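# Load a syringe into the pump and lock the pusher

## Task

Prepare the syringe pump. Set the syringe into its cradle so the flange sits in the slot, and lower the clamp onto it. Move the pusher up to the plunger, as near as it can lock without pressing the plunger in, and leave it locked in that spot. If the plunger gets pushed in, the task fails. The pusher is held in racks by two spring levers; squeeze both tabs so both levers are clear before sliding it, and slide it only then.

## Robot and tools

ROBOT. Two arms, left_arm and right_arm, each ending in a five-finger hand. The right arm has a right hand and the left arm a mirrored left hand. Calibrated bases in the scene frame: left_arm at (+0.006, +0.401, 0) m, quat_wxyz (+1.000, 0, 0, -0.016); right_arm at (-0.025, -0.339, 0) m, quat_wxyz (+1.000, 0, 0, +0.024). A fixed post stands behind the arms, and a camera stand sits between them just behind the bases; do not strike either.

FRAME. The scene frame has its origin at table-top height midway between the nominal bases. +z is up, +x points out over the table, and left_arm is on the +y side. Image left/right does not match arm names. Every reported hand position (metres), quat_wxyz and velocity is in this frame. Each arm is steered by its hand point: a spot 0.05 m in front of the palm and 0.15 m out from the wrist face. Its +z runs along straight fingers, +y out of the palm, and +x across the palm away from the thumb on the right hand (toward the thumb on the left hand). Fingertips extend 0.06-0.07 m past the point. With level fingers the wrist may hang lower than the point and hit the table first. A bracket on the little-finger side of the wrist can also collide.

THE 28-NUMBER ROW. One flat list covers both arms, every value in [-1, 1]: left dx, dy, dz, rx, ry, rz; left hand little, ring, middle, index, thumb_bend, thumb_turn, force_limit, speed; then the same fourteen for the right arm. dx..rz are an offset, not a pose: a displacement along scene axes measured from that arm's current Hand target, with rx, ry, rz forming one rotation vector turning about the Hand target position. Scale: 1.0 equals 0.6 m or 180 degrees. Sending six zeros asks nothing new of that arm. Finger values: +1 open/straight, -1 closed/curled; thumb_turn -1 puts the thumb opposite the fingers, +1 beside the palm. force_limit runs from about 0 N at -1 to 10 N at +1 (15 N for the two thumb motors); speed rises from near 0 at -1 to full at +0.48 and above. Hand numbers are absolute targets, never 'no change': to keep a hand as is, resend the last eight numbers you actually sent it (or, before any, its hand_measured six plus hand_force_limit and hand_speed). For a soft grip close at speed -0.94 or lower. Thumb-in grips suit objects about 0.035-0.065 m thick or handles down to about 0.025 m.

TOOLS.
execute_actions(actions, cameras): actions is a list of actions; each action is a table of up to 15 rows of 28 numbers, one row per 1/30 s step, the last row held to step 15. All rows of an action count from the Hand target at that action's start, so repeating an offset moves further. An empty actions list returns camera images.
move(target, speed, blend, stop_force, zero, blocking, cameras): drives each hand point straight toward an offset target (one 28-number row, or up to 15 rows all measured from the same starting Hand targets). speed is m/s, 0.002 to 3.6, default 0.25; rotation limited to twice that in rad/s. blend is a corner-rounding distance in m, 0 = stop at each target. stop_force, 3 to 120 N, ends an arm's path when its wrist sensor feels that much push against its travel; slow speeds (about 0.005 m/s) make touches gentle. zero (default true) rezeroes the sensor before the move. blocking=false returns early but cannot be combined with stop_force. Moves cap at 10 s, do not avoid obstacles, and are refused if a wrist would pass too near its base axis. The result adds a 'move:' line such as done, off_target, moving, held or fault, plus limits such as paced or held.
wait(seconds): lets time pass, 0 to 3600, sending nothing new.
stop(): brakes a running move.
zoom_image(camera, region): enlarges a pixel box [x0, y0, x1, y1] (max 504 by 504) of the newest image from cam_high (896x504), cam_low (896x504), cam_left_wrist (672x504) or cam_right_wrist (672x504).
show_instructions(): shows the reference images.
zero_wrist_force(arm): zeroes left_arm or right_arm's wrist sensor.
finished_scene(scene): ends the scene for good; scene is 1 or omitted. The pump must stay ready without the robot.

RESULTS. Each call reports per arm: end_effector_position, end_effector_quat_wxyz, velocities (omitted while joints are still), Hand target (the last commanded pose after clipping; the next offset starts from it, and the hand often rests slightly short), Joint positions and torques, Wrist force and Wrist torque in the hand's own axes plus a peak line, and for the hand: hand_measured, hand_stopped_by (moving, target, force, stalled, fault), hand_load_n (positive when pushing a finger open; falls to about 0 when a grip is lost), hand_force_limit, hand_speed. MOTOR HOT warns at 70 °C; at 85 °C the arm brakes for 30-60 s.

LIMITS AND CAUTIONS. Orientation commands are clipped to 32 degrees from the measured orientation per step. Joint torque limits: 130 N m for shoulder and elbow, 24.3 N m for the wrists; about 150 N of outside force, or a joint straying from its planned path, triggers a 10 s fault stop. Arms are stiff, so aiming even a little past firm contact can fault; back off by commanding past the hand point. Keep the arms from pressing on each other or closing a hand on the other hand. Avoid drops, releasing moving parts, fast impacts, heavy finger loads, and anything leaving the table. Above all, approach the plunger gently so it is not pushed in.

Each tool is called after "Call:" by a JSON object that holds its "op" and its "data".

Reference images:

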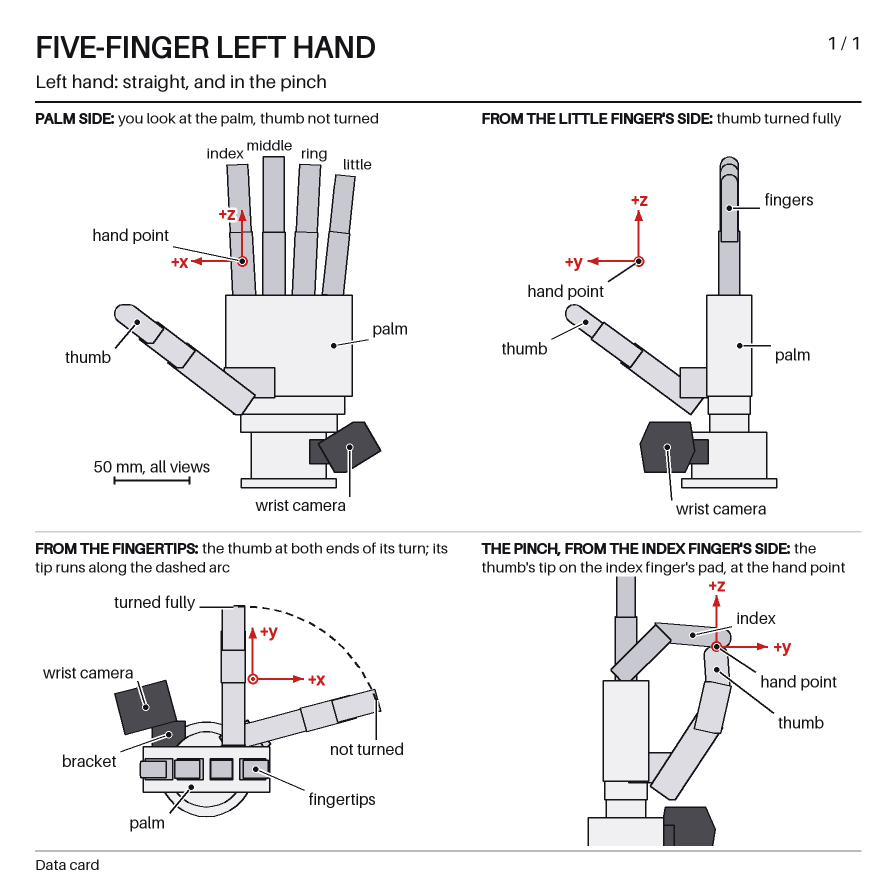

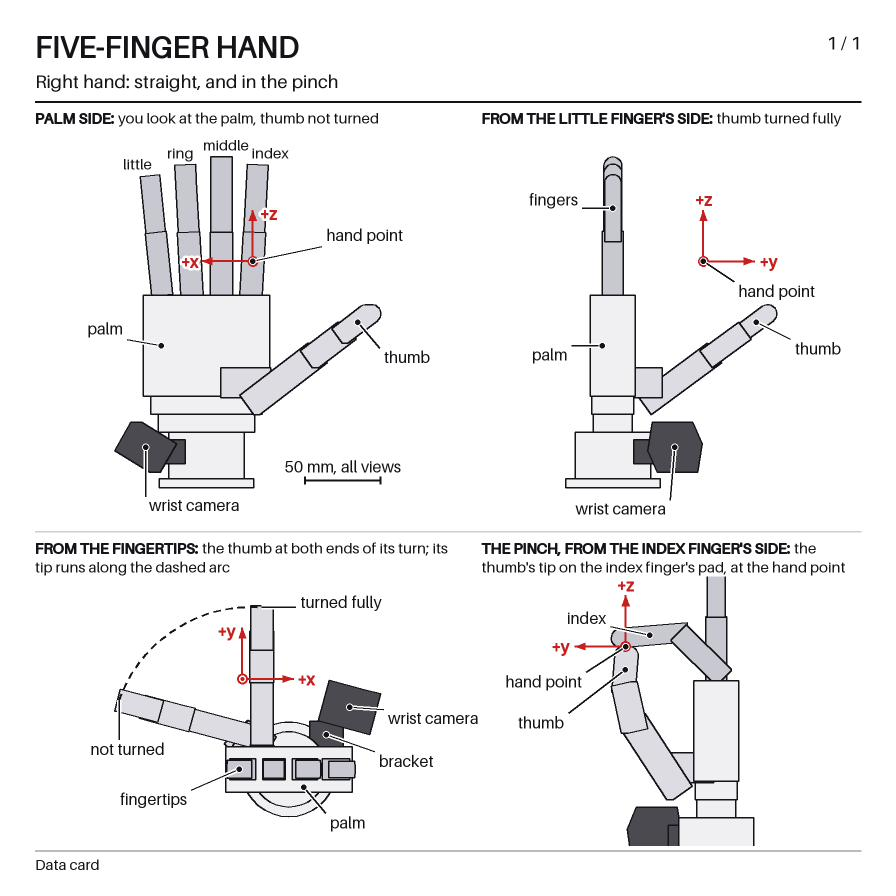

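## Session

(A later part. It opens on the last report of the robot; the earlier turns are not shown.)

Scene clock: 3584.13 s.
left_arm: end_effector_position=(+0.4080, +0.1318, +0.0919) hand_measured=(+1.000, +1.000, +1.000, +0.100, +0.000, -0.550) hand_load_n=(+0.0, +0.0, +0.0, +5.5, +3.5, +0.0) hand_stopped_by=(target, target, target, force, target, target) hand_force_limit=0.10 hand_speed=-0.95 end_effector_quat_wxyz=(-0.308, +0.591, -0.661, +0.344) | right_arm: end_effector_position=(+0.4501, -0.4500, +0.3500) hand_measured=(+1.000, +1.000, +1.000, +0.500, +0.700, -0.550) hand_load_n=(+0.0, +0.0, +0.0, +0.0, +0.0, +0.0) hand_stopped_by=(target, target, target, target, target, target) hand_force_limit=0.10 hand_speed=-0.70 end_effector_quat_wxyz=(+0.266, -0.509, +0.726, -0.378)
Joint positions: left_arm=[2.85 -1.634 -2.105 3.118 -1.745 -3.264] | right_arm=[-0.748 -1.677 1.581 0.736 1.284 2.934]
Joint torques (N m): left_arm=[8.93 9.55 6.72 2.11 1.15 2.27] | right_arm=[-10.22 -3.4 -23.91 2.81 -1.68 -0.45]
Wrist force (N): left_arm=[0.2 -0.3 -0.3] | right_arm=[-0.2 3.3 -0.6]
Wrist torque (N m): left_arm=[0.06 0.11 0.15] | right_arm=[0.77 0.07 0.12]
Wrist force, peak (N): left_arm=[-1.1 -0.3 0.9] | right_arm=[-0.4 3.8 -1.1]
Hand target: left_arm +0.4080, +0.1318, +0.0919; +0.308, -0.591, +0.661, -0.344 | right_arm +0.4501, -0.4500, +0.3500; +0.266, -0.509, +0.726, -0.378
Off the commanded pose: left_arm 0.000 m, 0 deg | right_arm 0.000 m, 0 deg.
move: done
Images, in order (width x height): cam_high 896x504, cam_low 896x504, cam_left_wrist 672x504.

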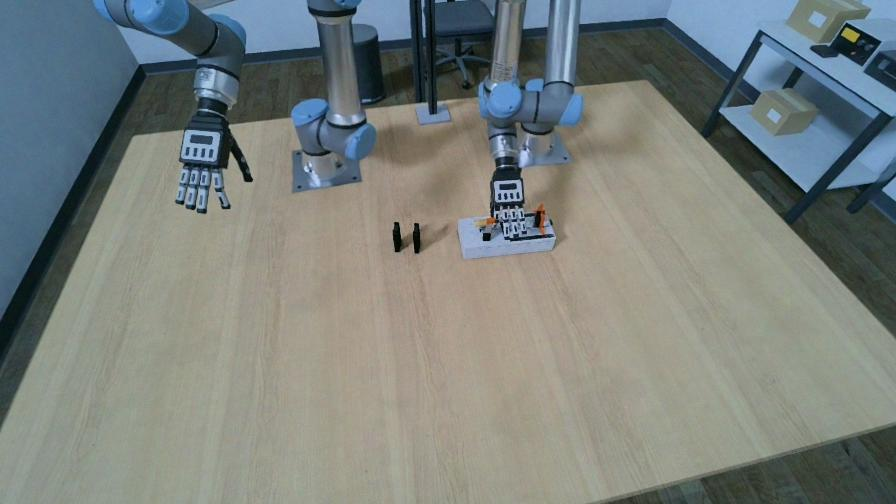

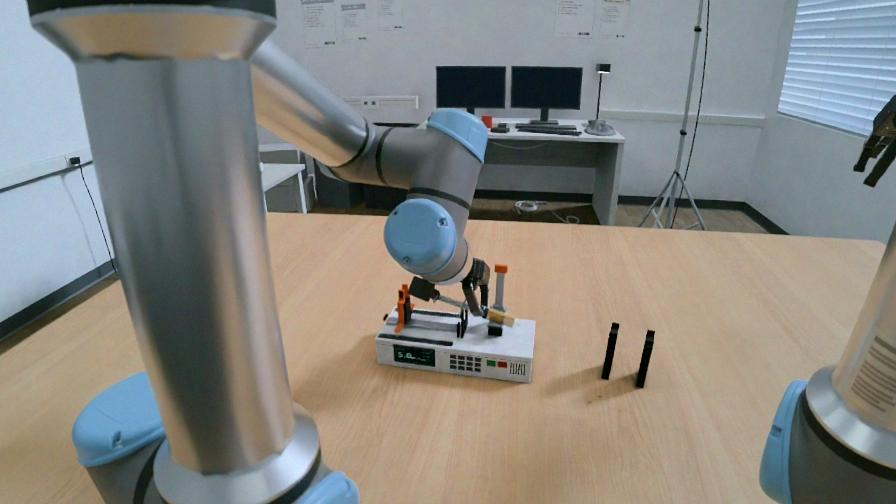

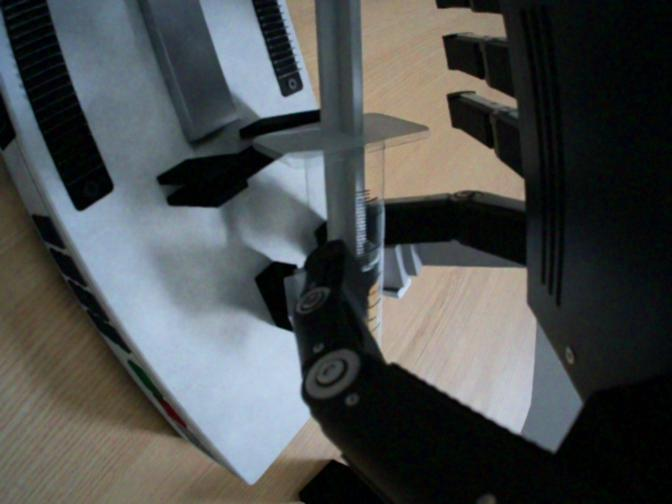

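Call:
{"op": "move", "data": {"target": [0,0,0.02,0,0,0,1,1,1,-0.17,0,-0.55,0.1,-0.95,0,0,0,0,0,0,1,1,1,0.5,0.7,-0.55,0.1,-0.7], "speed": 0.02, "cameras": ["cam_left_wrist","cam_low","cam_high"]}}

Call:
{"op": "zoom_image", "data": {"camera": "cam_left_wrist", "region": [160, 40, 440, 320]}}

Call:
{"op": "zoom_image", "data": {"camera": "cam_low", "region": [445, 290, 485, 345]}}

Call:
{"op": "zoom_image", "data": {"camera": "cam_low", "region": [425, 270, 525, 350]}}

Scene clock: 3596.57 s.
left_arm: end_effector_position=(+0.4080, +0.1318, +0.1038) hand_measured=(+1.000, +1.000, +1.000, +0.100, +0.000, -0.550) hand_load_n=(+0.0, +0.0, +0.0, +6.0, +3.0, -1.0) hand_stopped_by=(target, target, target, force, target, target) hand_force_limit=0.10 hand_speed=-0.95 end_effector_quat_wxyz=(-0.308, +0.591, -0.661, +0.344) | right_arm: end_effector_position=(+0.4501, -0.4500, +0.3500) hand_measured=(+1.000, +1.000, +1.000, +0.500, +0.700, -0.550) hand_load_n=(-0.5, +0.0, +0.0, +0.0, +0.0, +0.0) hand_stopped_by=(target, target, target, target, target, target) hand_force_limit=0.10 hand_speed=-0.70 end_effector_quat_wxyz=(+0.266, -0.509, +0.726, -0.378)
Joint positions: left_arm=[2.85 -1.616 -2.087 3.083 -1.745 -3.264] | right_arm=[-0.748 -1.677 1.581 0.736 1.284 2.934]
Joint torques (N m): left_arm=[7.42 31.13 28.27 -2.47 0.88 2.21] | right_arm=[-10.62 -3.7 -24.19 2.83 -1.6 -0.45]
Wrist force (N): left_arm=[-0.1 -0.4 0.7] | right_arm=[-0.4 3.3 -0.8]
Wrist torque (N m): left_arm=[-0.02 0.16 0.17] | right_arm=[0.78 0.09 0.11]
Wrist force, peak (N): left_arm=[-0.5 -0.3 1.1] | right_arm=[-0.4 3.7 -1.0]
Hand target: left_arm +0.4080, +0.1318, +0.1039; +0.308, -0.591, +0.661, -0.344 | right_arm +0.4501, -0.4500, +0.3500; +0.266, -0.509, +0.726, -0.378
Off the commanded pose: left_arm 0.000 m, 0 deg | right_arm 0.000 m, 0 deg.
move: done
Images, in order (width x height): cam_high 896x504, cam_low 896x504, cam_left_wrist 672x504.

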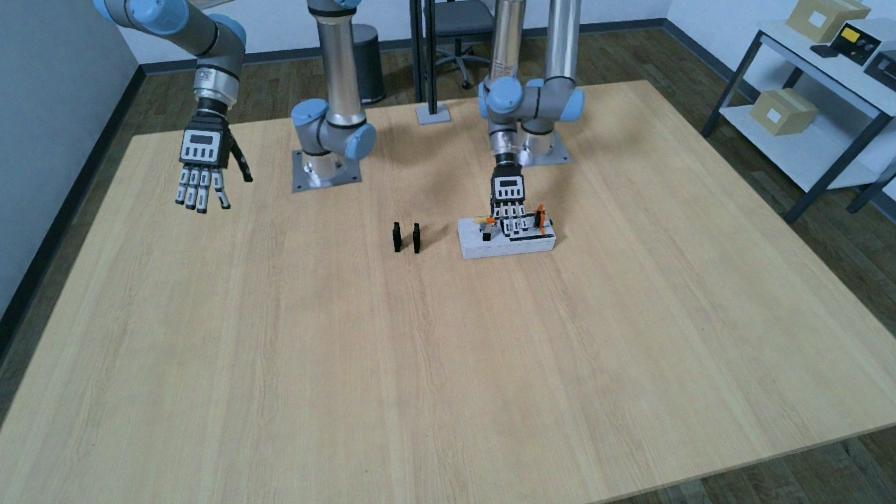

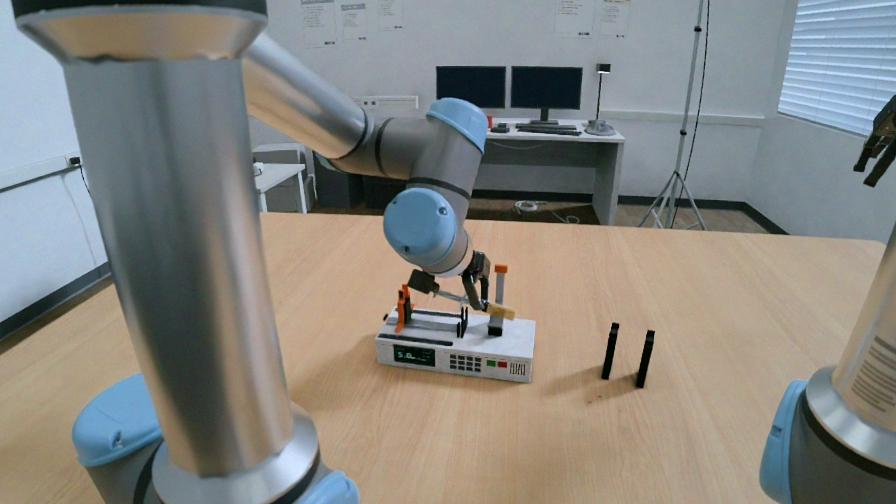

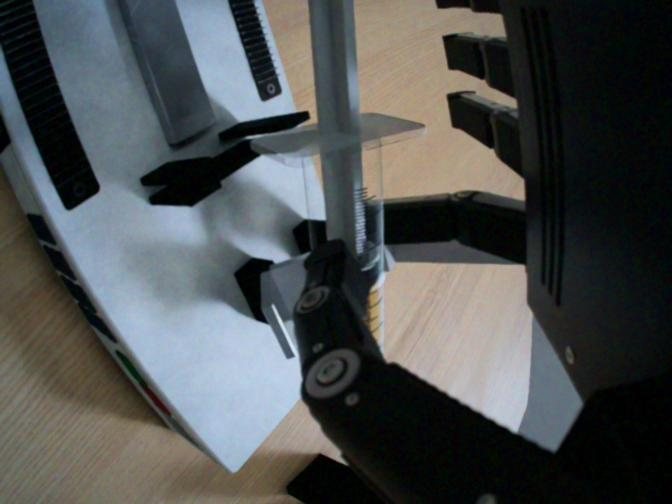

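Scaled by 1.800 from the camera's image (finer frame: 960x720).

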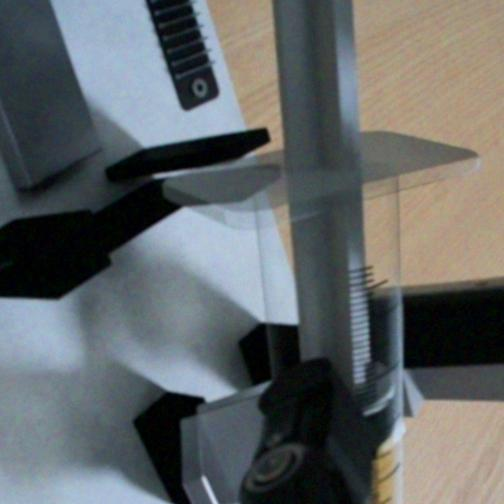

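Scaled by 9.164 from the camera's image (finer frame: 1280x720).

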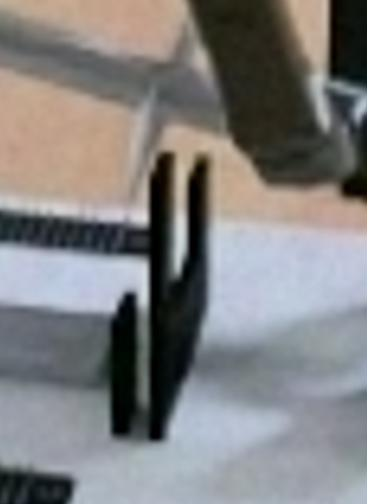

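Scaled by 5.040 from the camera's image (finer frame: 1280x720).

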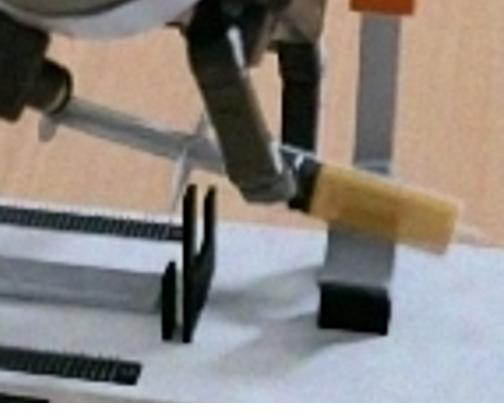

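Call:
{"op": "move", "data": {"target": [0,0,0,0,0,0,1,1,1,-0.2,0,-0.55,0.6,-0.95,0,0,0,0,0,0,1,1,1,0.5,0.7,-0.55,0.1,-0.7], "cameras": []}}

Call:
{"op": "move", "data": {"target": [0,-0.0012,0,-0.0759,0.0085,0.0189,1,1,1,-0.2,0,-0.55,0.6,-0.95,0,0,0,0,0,0,1,1,1,0.5,0.7,-0.55,0.1,-0.7], "speed": 0.05, "cameras": ["cam_left_wrist","cam_low","cam_high"]}}

Call:
{"op": "zoom_image", "data": {"camera": "cam_left_wrist", "region": [160, 40, 440, 320]}}

Call:
{"op": "zoom_image", "data": {"camera": "cam_low", "region": [445, 290, 485, 345]}}

Call:
{"op": "zoom_image", "data": {"camera": "cam_low", "region": [425, 270, 525, 350]}}

Scene clock: 3663.57 s.
left_arm: end_effector_position=(+0.4080, +0.1318, +0.1039) hand_measured=(+1.000, +1.000, +1.000, +0.088, +0.002, -0.550) hand_load_n=(+0.0, +0.0, +0.0, +8.5, +4.5, -1.5) hand_stopped_by=(target, target, target, force, target, target) hand_force_limit=0.60 hand_speed=-0.95 end_effector_quat_wxyz=(-0.308, +0.591, -0.661, +0.344) | right_arm: end_effector_position=(+0.4501, -0.4500, +0.3500) hand_measured=(+1.000, +1.000, +1.000, +0.500, +0.700, -0.550) hand_load_n=(+0.0, -0.5, +0.0, +0.0, +0.0, +0.0) hand_stopped_by=(target, target, target, target, target, target) hand_force_limit=0.10 hand_speed=-0.70 end_effector_quat_wxyz=(+0.266, -0.509, +0.726, -0.378)
Joint positions: left_arm=[2.85 -1.616 -2.087 3.082 -1.745 -3.264] | right_arm=[-0.748 -1.677 1.581 0.736 1.284 2.934]
Joint torques (N m): left_arm=[5.43 31.55 28.58 -1.94 0.84 1.43] | right_arm=[-9.66 -3.81 -23.57 2.85 -1.57 -0.31]
Wrist force (N): left_arm=[-0.5 -0.4 0.6] | right_arm=[-0.4 3.5 -0.7]
Wrist torque (N m): left_arm=[-0.01 0.22 0.14] | right_arm=[0.80 0.09 0.12]
Wrist force, peak (N): left_arm=[-0.9 -0.6 1.0] | right_arm=[-0.2 3.9 -0.9]
Hand target: left_arm +0.4080, +0.1318, +0.1039; +0.308, -0.591, +0.661, -0.344 | right_arm +0.4501, -0.4500, +0.3500; +0.266, -0.509, +0.726, -0.378
Off the commanded pose: left_arm 0.000 m, 0 deg | right_arm 0.000 m, 0 deg.
move: done

Scene clock: 3666.43 s.
left_arm: end_effector_position=(+0.4080, +0.1311, +0.1039) hand_measured=(+1.000, +1.000, +1.000, +0.088, +0.002, -0.550) hand_load_n=(+0.0, +0.0, +0.0, +9.0, +5.0, -1.5) hand_stopped_by=(target, target, target, force, target, target) hand_force_limit=0.60 hand_speed=-0.95 end_effector_quat_wxyz=(-0.237, +0.647, -0.602, +0.403) | right_arm: end_effector_position=(+0.4501, -0.4500, +0.3500) hand_measured=(+1.000, +1.000, +1.000, +0.500, +0.700, -0.550) hand_load_n=(+0.0, +0.0, +0.0, +0.0, +0.0, +0.0) hand_stopped_by=(target, target, target, target, target, target) hand_force_limit=0.10 hand_speed=-0.70 end_effector_quat_wxyz=(+0.266, -0.509, +0.726, -0.378)
Joint positions: left_arm=[2.968 -1.572 -2.164 3.138 -1.561 -3.426] | right_arm=[-0.748 -1.677 1.581 0.736 1.284 2.934]
Joint torques (N m): left_arm=[8.94 29.08 6.5 2.01 1.63 -2.12] | right_arm=[-9.94 -3.84 -22.61 2.78 -1.71 -0.34]
Wrist force (N): left_arm=[-0.7 0.0 0.7] | right_arm=[-0.1 3.0 -0.6]
Wrist torque (N m): left_arm=[0.05 0.23 0.16] | right_arm=[0.73 0.04 0.12]
Wrist force, peak (N): left_arm=[-0.5 -0.3 1.4] | right_arm=[-0.1 3.8 -0.6]
Hand target: left_arm +0.4080, +0.1311, +0.1039; -0.237, +0.648, -0.602, +0.403 | right_arm +0.4501, -0.4500, +0.3500; +0.266, -0.509, +0.726, -0.378
Off the commanded pose: left_arm 0.000 m, 0 deg | right_arm 0.000 m, 0 deg.
move: done
Images, in order (width x height): cam_high 896x504, cam_low 896x504, cam_left_wrist 672x504.

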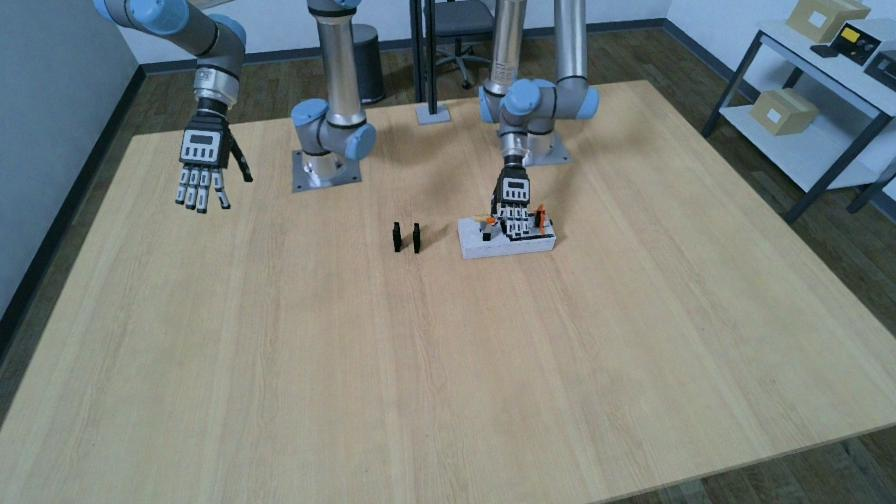

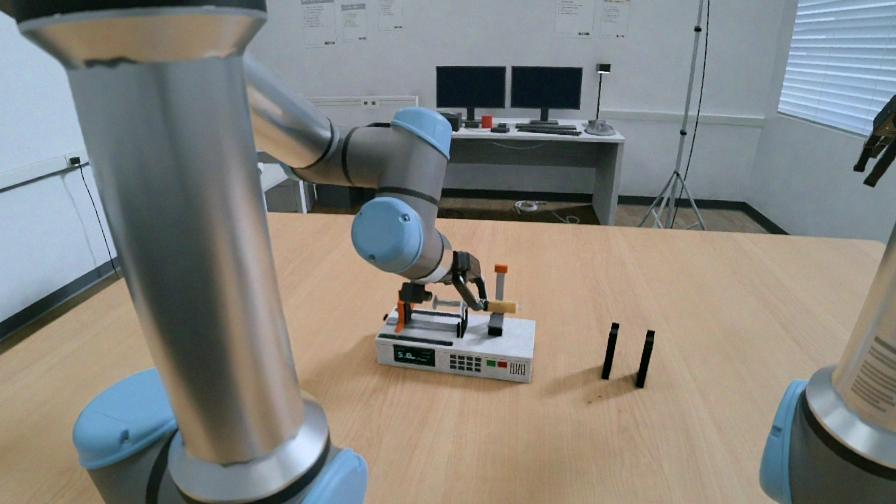

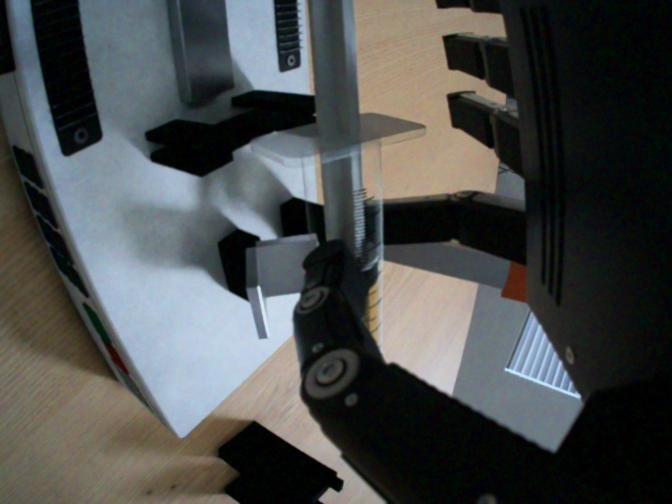

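Scaled by 1.800 from the camera's image (finer frame: 960x720).

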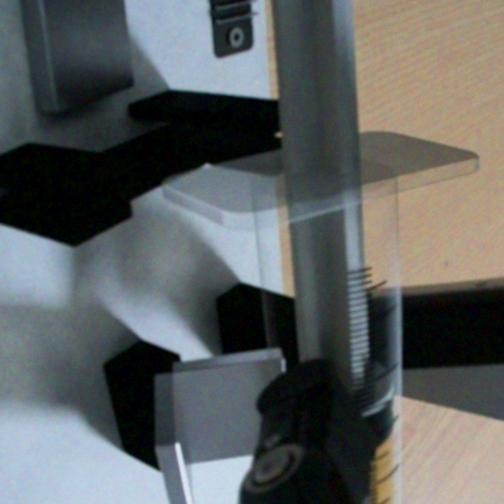

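Scaled by 9.164 from the camera's image (finer frame: 1280x720).

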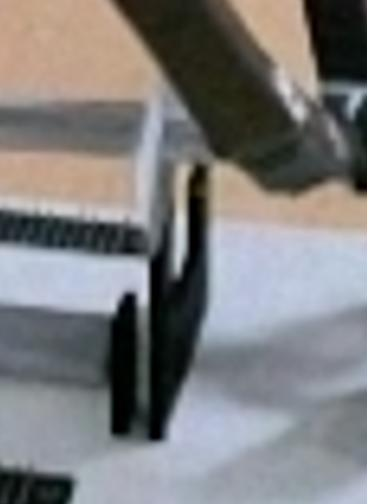

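Scaled by 5.040 from the camera's image (finer frame: 1280x720).

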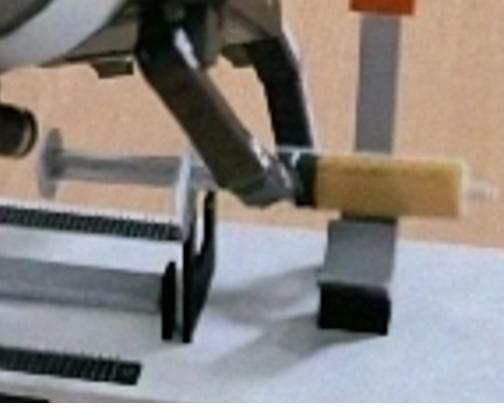

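Call:
{"op": "zoom_image", "data": {"camera": "cam_left_wrist", "region": [150, 70, 330, 200]}}

Call:
{"op": "zoom_image", "data": {"camera": "cam_high", "region": [480, 195, 540, 245]}}

Scaled by 2.800 from the camera's image (finer frame: 960x720).

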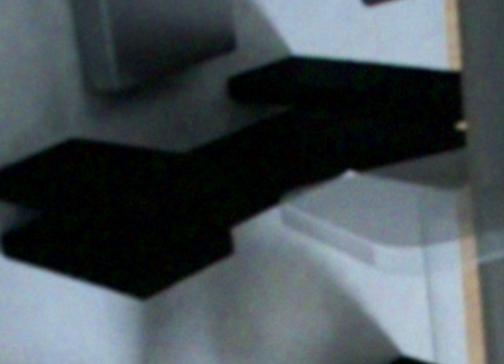

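Scaled by 8.400 from the camera's image (finer frame: 1280x720).

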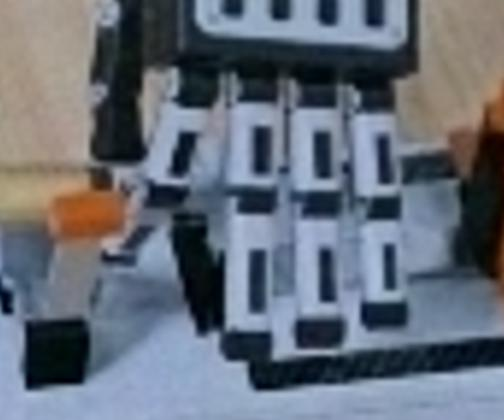

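Call:
{"op": "move", "data": {"target": [0,0,-0.0117,0,0,0,1,1,1,-0.2,0,-0.55,0.6,-0.95,0,0,0,0,0,0,1,1,1,0.5,0.7,-0.55,0.1,-0.7], "speed": 0.01, "stop_force": 3, "cameras": ["cam_left_wrist","cam_low"]}}

Call:
{"op": "zoom_image", "data": {"camera": "cam_left_wrist", "region": [160, 40, 440, 320]}}

Call:
{"op": "zoom_image", "data": {"camera": "cam_low", "region": [445, 290, 485, 345]}}

Scene clock: 3687.57 s.
left_arm: end_effector_position=(+0.4080, +0.1311, +0.0968) hand_measured=(+1.000, +1.000, +1.000, +0.088, +0.002, -0.550) hand_load_n=(+0.0, +0.0, +0.0, +9.0, +4.5, -1.5) hand_stopped_by=(target, target, target, force, target, target) hand_force_limit=0.60 hand_speed=-0.95 end_effector_quat_wxyz=(-0.237, +0.648, -0.602, +0.403) | right_arm: end_effector_position=(+0.4501, -0.4500, +0.3500) hand_measured=(+1.000, +1.000, +1.000, +0.500, +0.700, -0.550) hand_load_n=(+0.0, +0.0, +0.0, +0.0, -0.5, +0.0) hand_stopped_by=(target, target, target, target, target, target) hand_force_limit=0.10 hand_speed=-0.70 end_effector_quat_wxyz=(+0.266, -0.509, +0.726, -0.378)
Joint positions: left_arm=[2.968 -1.584 -2.174 3.16 -1.561 -3.426] | right_arm=[-0.748 -1.677 1.581 0.736 1.284 2.934]
Joint torques (N m): left_arm=[7.72 7.34 5.68 2.14 1.42 -1.86] | right_arm=[-10.05 -3.73 -23.65 2.66 -1.63 -0.28]
Wrist force (N): left_arm=[-0.5 0.2 1.4] | right_arm=[-0.1 3.5 -0.7]
Wrist torque (N m): left_arm=[0.04 0.23 0.17] | right_arm=[0.80 0.05 0.14]
Wrist force, peak (N): left_arm=[-0.5 0.2 1.4] | right_arm=[-0.1 3.9 -0.6]
Hand target: left_arm +0.4080, +0.1311, +0.0968; -0.237, +0.648, -0.602, +0.403 | right_arm +0.4501, -0.4500, +0.3500; +0.266, -0.509, +0.726, -0.378
Off the commanded pose: left_arm 0.000 m, 0 deg | right_arm 0.000 m, 0 deg.
move: done
Images, in order (width x height): cam_low 896x504, cam_left_wrist 672x504.

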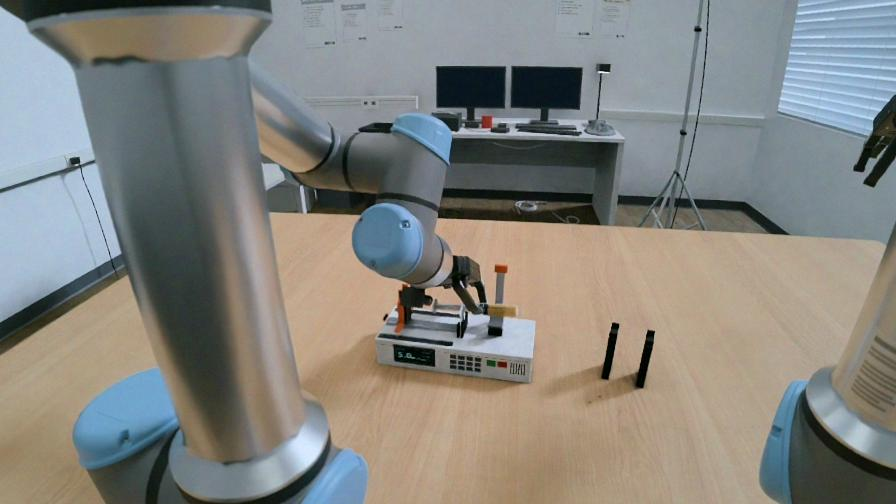

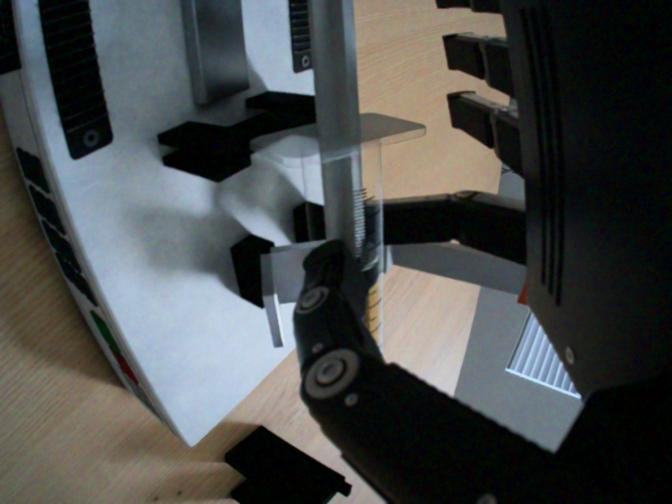

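Scaled by 1.800 from the camera's image (finer frame: 960x720).

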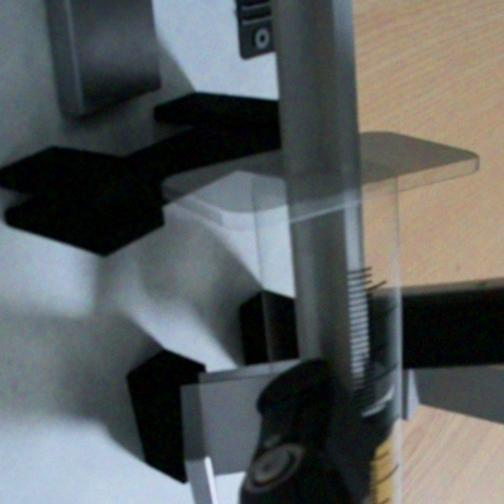

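Scaled by 9.164 from the camera's image (finer frame: 1280x720).

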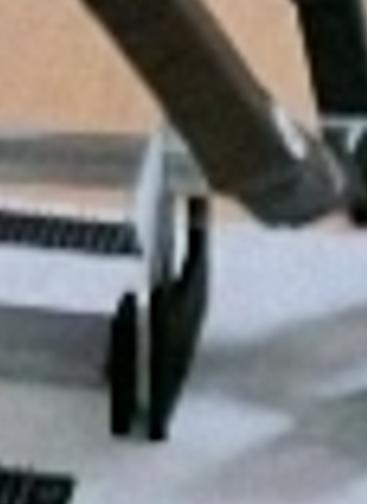

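Call:
{"op": "move", "data": {"target": [0,0,-0.005,0,0,0,1,1,1,-0.2,0,-0.55,0.6,-0.95,0,0,0,0,0,0,1,1,1,0.5,0.7,-0.55,0.1,-0.7], "speed": 0.01, "stop_force": 3, "cameras": ["cam_left_wrist","cam_low"]}}

Call:
{"op": "zoom_image", "data": {"camera": "cam_left_wrist", "region": [160, 40, 440, 320]}}

Call:
{"op": "zoom_image", "data": {"camera": "cam_low", "region": [445, 290, 485, 345]}}

Scene clock: 3699.63 s.
left_arm: end_effector_position=(+0.4080, +0.1310, +0.0938) hand_measured=(+1.000, +1.000, +1.000, +0.088, +0.002, -0.550) hand_load_n=(+0.0, +0.0, +0.0, +9.0, +6.0, +0.0) hand_stopped_by=(target, target, target, force, target, target) hand_force_limit=0.60 hand_speed=-0.95 end_effector_quat_wxyz=(-0.237, +0.648, -0.602, +0.403) | right_arm: end_effector_position=(+0.4501, -0.4500, +0.3500) hand_measured=(+1.000, +1.000, +1.000, +0.500, +0.700, -0.550) hand_load_n=(+0.0, +0.0, +0.0, +0.0, +0.5, -0.5) hand_stopped_by=(target, target, target, target, target, target) hand_force_limit=0.10 hand_speed=-0.70 end_effector_quat_wxyz=(+0.266, -0.509, +0.726, -0.378)
Joint positions: left_arm=[2.968 -1.589 -2.179 3.169 -1.561 -3.426] | right_arm=[-0.748 -1.677 1.581 0.736 1.284 2.934]
Joint torques (N m): left_arm=[5.4 6.53 5.11 1.9 -0.32 -1.1] | right_arm=[-10.35 -4.2 -23.04 2.69 -1.74 -0.18]
Wrist force (N): left_arm=[2.4 -1.7 -0.5] | right_arm=[0.0 3.4 -0.6]
Wrist torque (N m): left_arm=[-0.05 0.00 0.25] | right_arm=[0.77 0.02 0.13]
Wrist force, peak (N): left_arm=[2.7 -1.7 -0.5] | right_arm=[-0.2 3.8 -0.7]
Hand target: left_arm +0.4080, +0.1311, +0.0938; -0.237, +0.648, -0.602, +0.403 | right_arm +0.4501, -0.4500, +0.3500; +0.266, -0.509, +0.726, -0.378
Off the commanded pose: left_arm 0.000 m, 0 deg | right_arm 0.000 m, 0 deg.
move: done
Images, in order (width x height): cam_low 896x504, cam_left_wrist 672x504.

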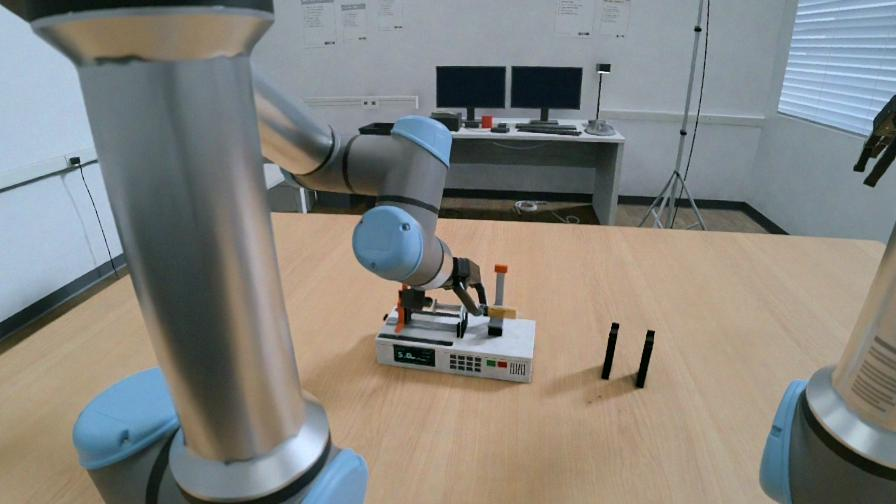

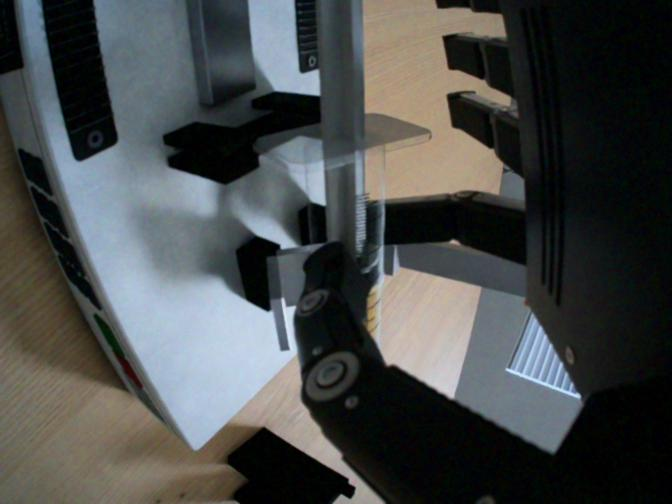

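Scaled by 1.800 from the camera's image (finer frame: 960x720).

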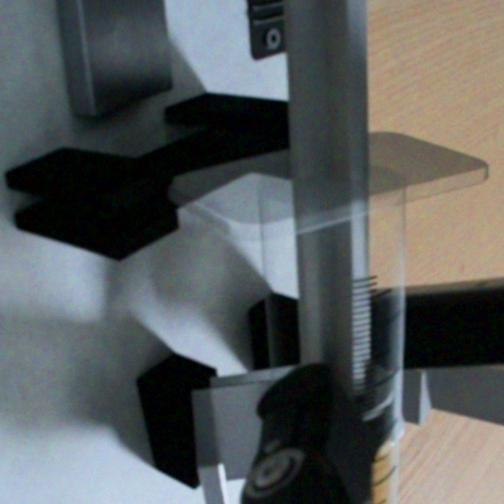

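Scaled by 9.164 from the camera's image (finer frame: 1280x720).

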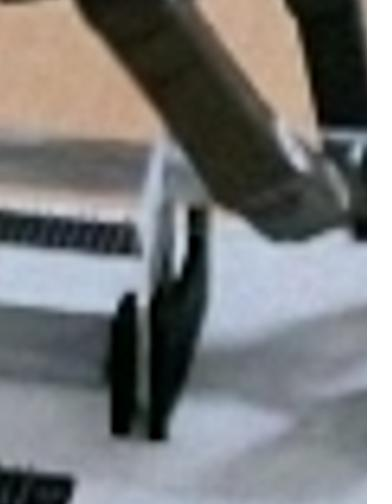

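Call:
{"op": "move", "data": {"target": [-0.0002,-0.0015,0,0,0,0,1,1,1,-0.2,0,-0.55,0.6,-0.95,0,0,0,0,0,0,1,1,1,0.5,0.7,-0.55,0.1,-0.7], "speed": 0.01, "cameras": ["cam_left_wrist","cam_low"]}}

Call:
{"op": "zoom_image", "data": {"camera": "cam_left_wrist", "region": [160, 40, 440, 320]}}

Call:
{"op": "zoom_image", "data": {"camera": "cam_low", "region": [445, 290, 485, 345]}}

Scene clock: 3710.60 s.
left_arm: end_effector_position=(+0.4078, +0.1302, +0.0938) hand_measured=(+1.000, +1.000, +1.000, +0.088, +0.002, -0.550) hand_load_n=(+0.0, +0.0, +0.0, +8.5, +6.5, +0.0) hand_stopped_by=(target, target, target, force, target, target) hand_force_limit=0.60 hand_speed=-0.95 end_effector_quat_wxyz=(-0.237, +0.648, -0.602, +0.403) | right_arm: end_effector_position=(+0.4501, -0.4500, +0.3500) hand_measured=(+1.000, +1.000, +1.000, +0.500, +0.700, -0.550) hand_load_n=(+0.0, +0.0, +0.0, +0.0, +0.0, +0.0) hand_stopped_by=(target, target, target, target, target, target) hand_force_limit=0.10 hand_speed=-0.70 end_effector_quat_wxyz=(+0.266, -0.509, +0.726, -0.378)
Joint positions: left_arm=[2.965 -1.59 -2.177 3.169 -1.563 -3.428] | right_arm=[-0.748 -1.677 1.581 0.736 1.284 2.934]
Joint torques (N m): left_arm=[-7.9 6.73 28.04 1.32 -1.27 -2.11] | right_arm=[-9.87 -4.16 -22.54 2.82 -1.66 -0.16]
Wrist force (N): left_arm=[-1.0 0.1 -1.7] | right_arm=[-0.3 3.4 -0.7]
Wrist torque (N m): left_arm=[0.13 0.13 0.16] | right_arm=[0.79 0.07 0.12]
Wrist force, peak (N): left_arm=[2.7 -2.2 -0.7] | right_arm=[-0.2 3.9 -1.0]
Hand target: left_arm +0.4078, +0.1302, +0.0938; -0.237, +0.648, -0.602, +0.403 | right_arm +0.4501, -0.4500, +0.3500; +0.266, -0.509, +0.726, -0.378
Off the commanded pose: left_arm 0.000 m, 0 deg | right_arm 0.000 m, 0 deg.
move: done
Images, in order (width x height): cam_low 896x504, cam_left_wrist 672x504.

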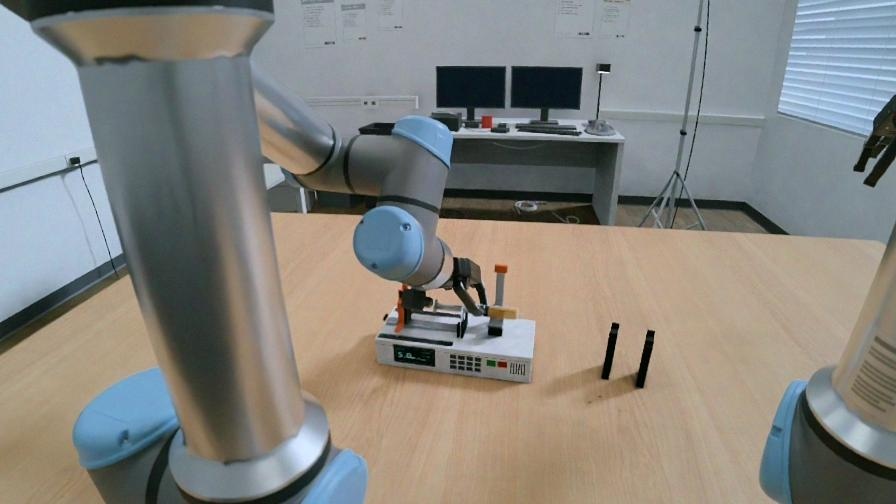

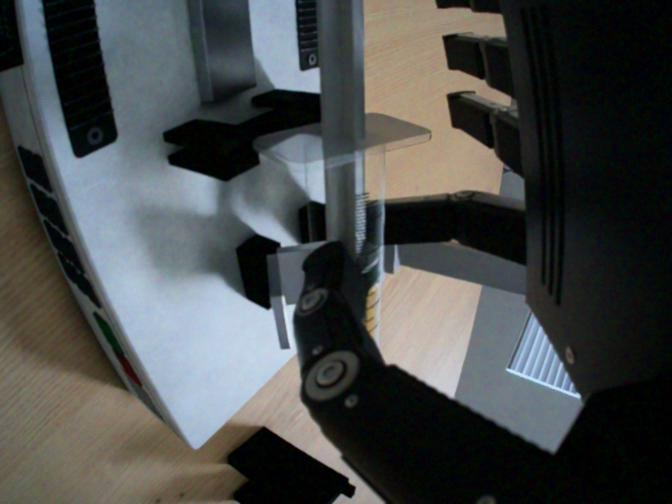

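Scaled by 1.800 from the camera's image (finer frame: 960x720).

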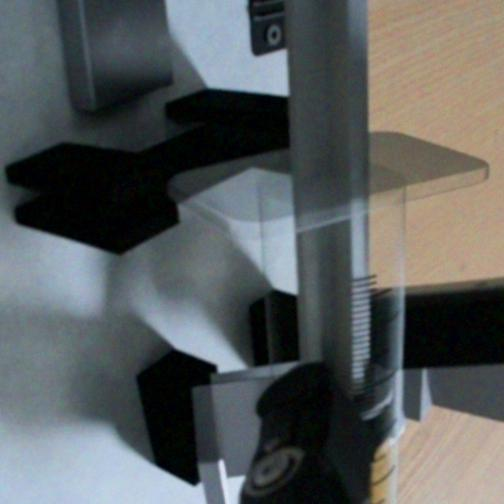

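Scaled by 9.164 from the camera's image (finer frame: 1280x720).

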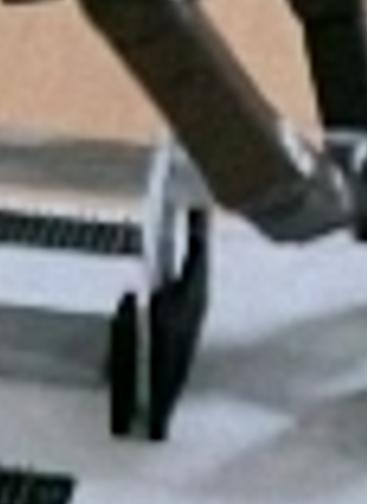

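Call:
{"op": "move", "data": {"target": [0,0,-0.0033,0,0,0,1,1,1,-0.2,0,-0.55,0.6,-0.95,0,0,0,0,0,0,1,1,1,0.5,0.7,-0.55,0.1,-0.7], "speed": 0.01, "stop_force": 3, "cameras": ["cam_left_wrist","cam_low","cam_high"]}}

Call:
{"op": "zoom_image", "data": {"camera": "cam_left_wrist", "region": [160, 40, 440, 320]}}

Call:
{"op": "zoom_image", "data": {"camera": "cam_low", "region": [425, 270, 525, 350]}}

Call:
{"op": "zoom_image", "data": {"camera": "cam_high", "region": [465, 190, 535, 250]}}

Scene clock: 3725.77 s.
left_arm: end_effector_position=(+0.4078, +0.1302, +0.0919) hand_measured=(+1.000, +1.000, +1.000, +0.088, +0.002, -0.550) hand_load_n=(+0.0, +0.0, +0.0, +9.0, +6.5, +0.0) hand_stopped_by=(target, target, target, force, target, target) hand_force_limit=0.60 hand_speed=-0.95 end_effector_quat_wxyz=(-0.237, +0.648, -0.602, +0.403) | right_arm: end_effector_position=(+0.4501, -0.4500, +0.3500) hand_measured=(+1.000, +1.000, +1.000, +0.500, +0.700, -0.550) hand_load_n=(+0.0, +0.0, +0.0, +0.0, +0.0, +0.0) hand_stopped_by=(target, target, target, target, target, target) hand_force_limit=0.10 hand_speed=-0.70 end_effector_quat_wxyz=(+0.266, -0.509, +0.726, -0.378)
Joint positions: left_arm=[2.965 -1.593 -2.18 3.176 -1.564 -3.428] | right_arm=[-0.748 -1.677 1.581 0.736 1.284 2.934]
Joint torques (N m): left_arm=[-5.4 7.45 5.77 2.35 -1.15 -1.95] | right_arm=[-9.12 -3.87 -22.4 2.76 -1.58 0.01]
Wrist force (N): left_arm=[1.0 -0.1 -1.9] | right_arm=[-0.3 3.1 -0.7]
Wrist torque (N m): left_arm=[0.08 0.03 0.21] | right_arm=[0.74 0.07 0.12]
Wrist force, peak (N): left_arm=[1.3 -0.2 -2.1] | right_arm=[0.0 3.9 -0.9]
Hand target: left_arm +0.4078, +0.1302, +0.0919; -0.237, +0.648, -0.602, +0.403 | right_arm +0.4501, -0.4500, +0.3500; +0.266, -0.509, +0.726, -0.378
Off the commanded pose: left_arm 0.000 m, 0 deg | right_arm 0.000 m, 0 deg.
move: done
Images, in order (width x height): cam_high 896x504, cam_low 896x504, cam_left_wrist 672x504.

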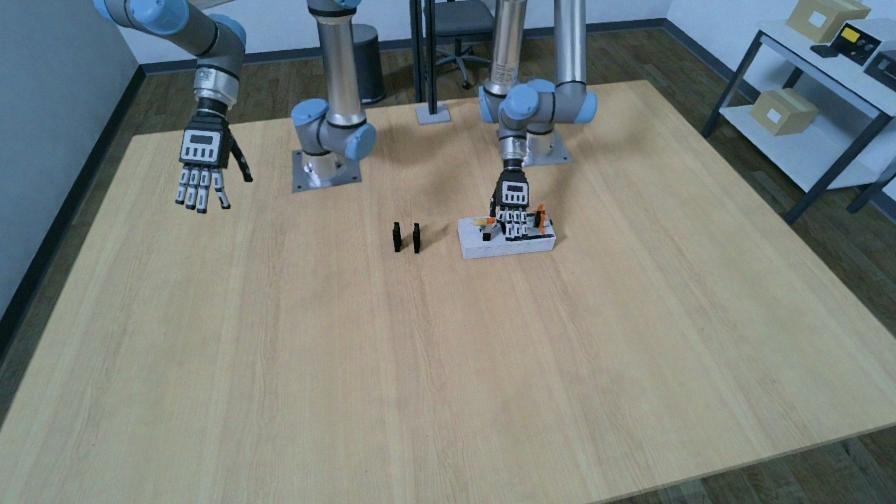

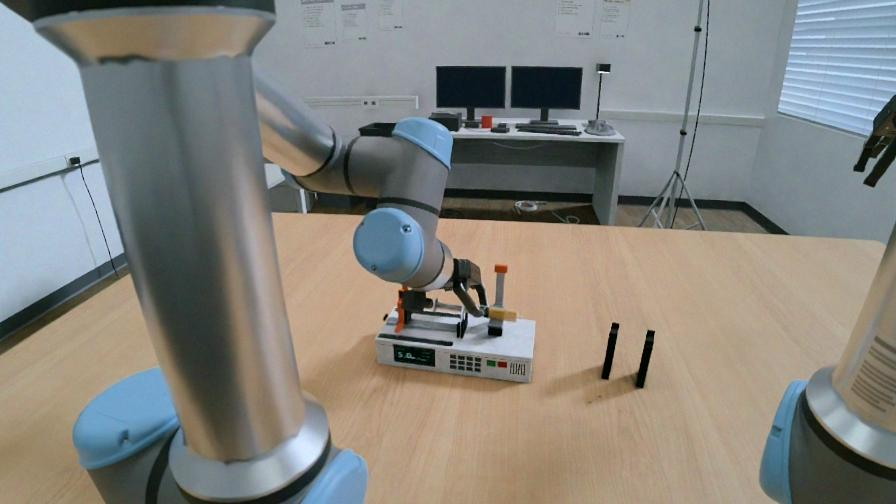

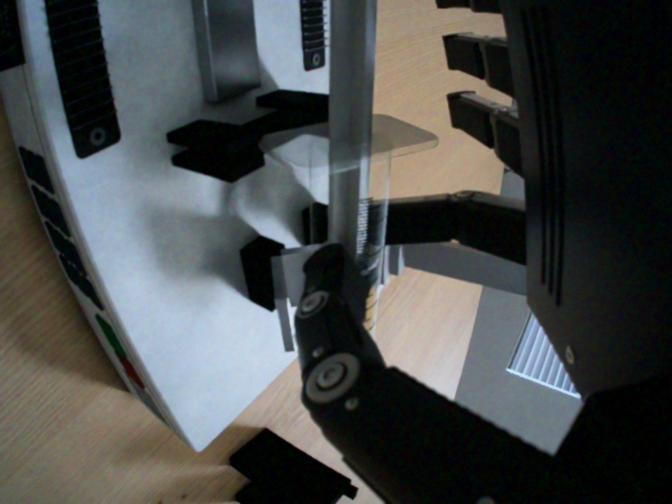

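Scaled by 1.800 from the camera's image (finer frame: 960x720).

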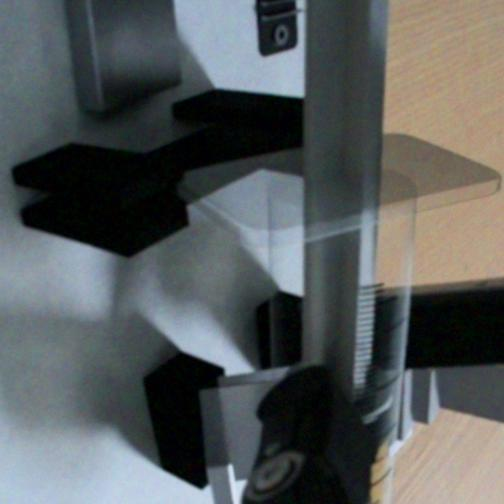

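Scaled by 5.040 from the camera's image (finer frame: 1280x720).

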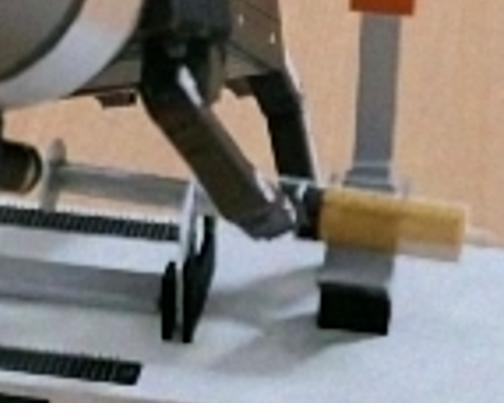

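Scaled by 7.200 from the camera's image (finer frame: 1280x720).

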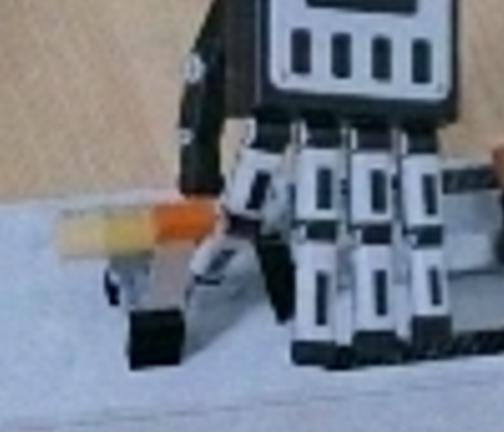

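Call:
{"op": "zoom_image", "data": {"camera": "cam_low", "region": [450, 300, 480, 342]}}

Call:
{"op": "zoom_image", "data": {"camera": "cam_left_wrist", "region": [160, 80, 300, 190]}}

Scaled by 12.000 from the camera's image (finer frame: 1280x720).

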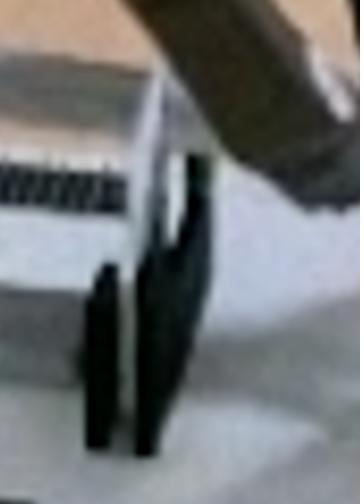

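Scaled by 3.600 from the camera's image (finer frame: 960x720).

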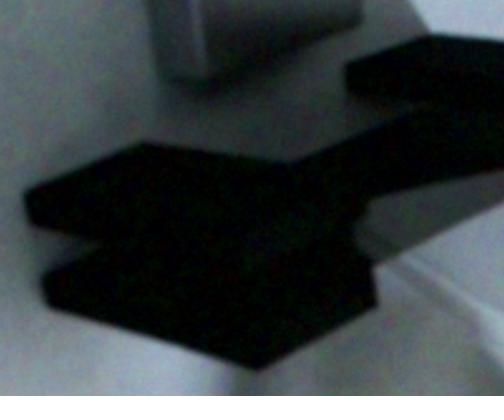

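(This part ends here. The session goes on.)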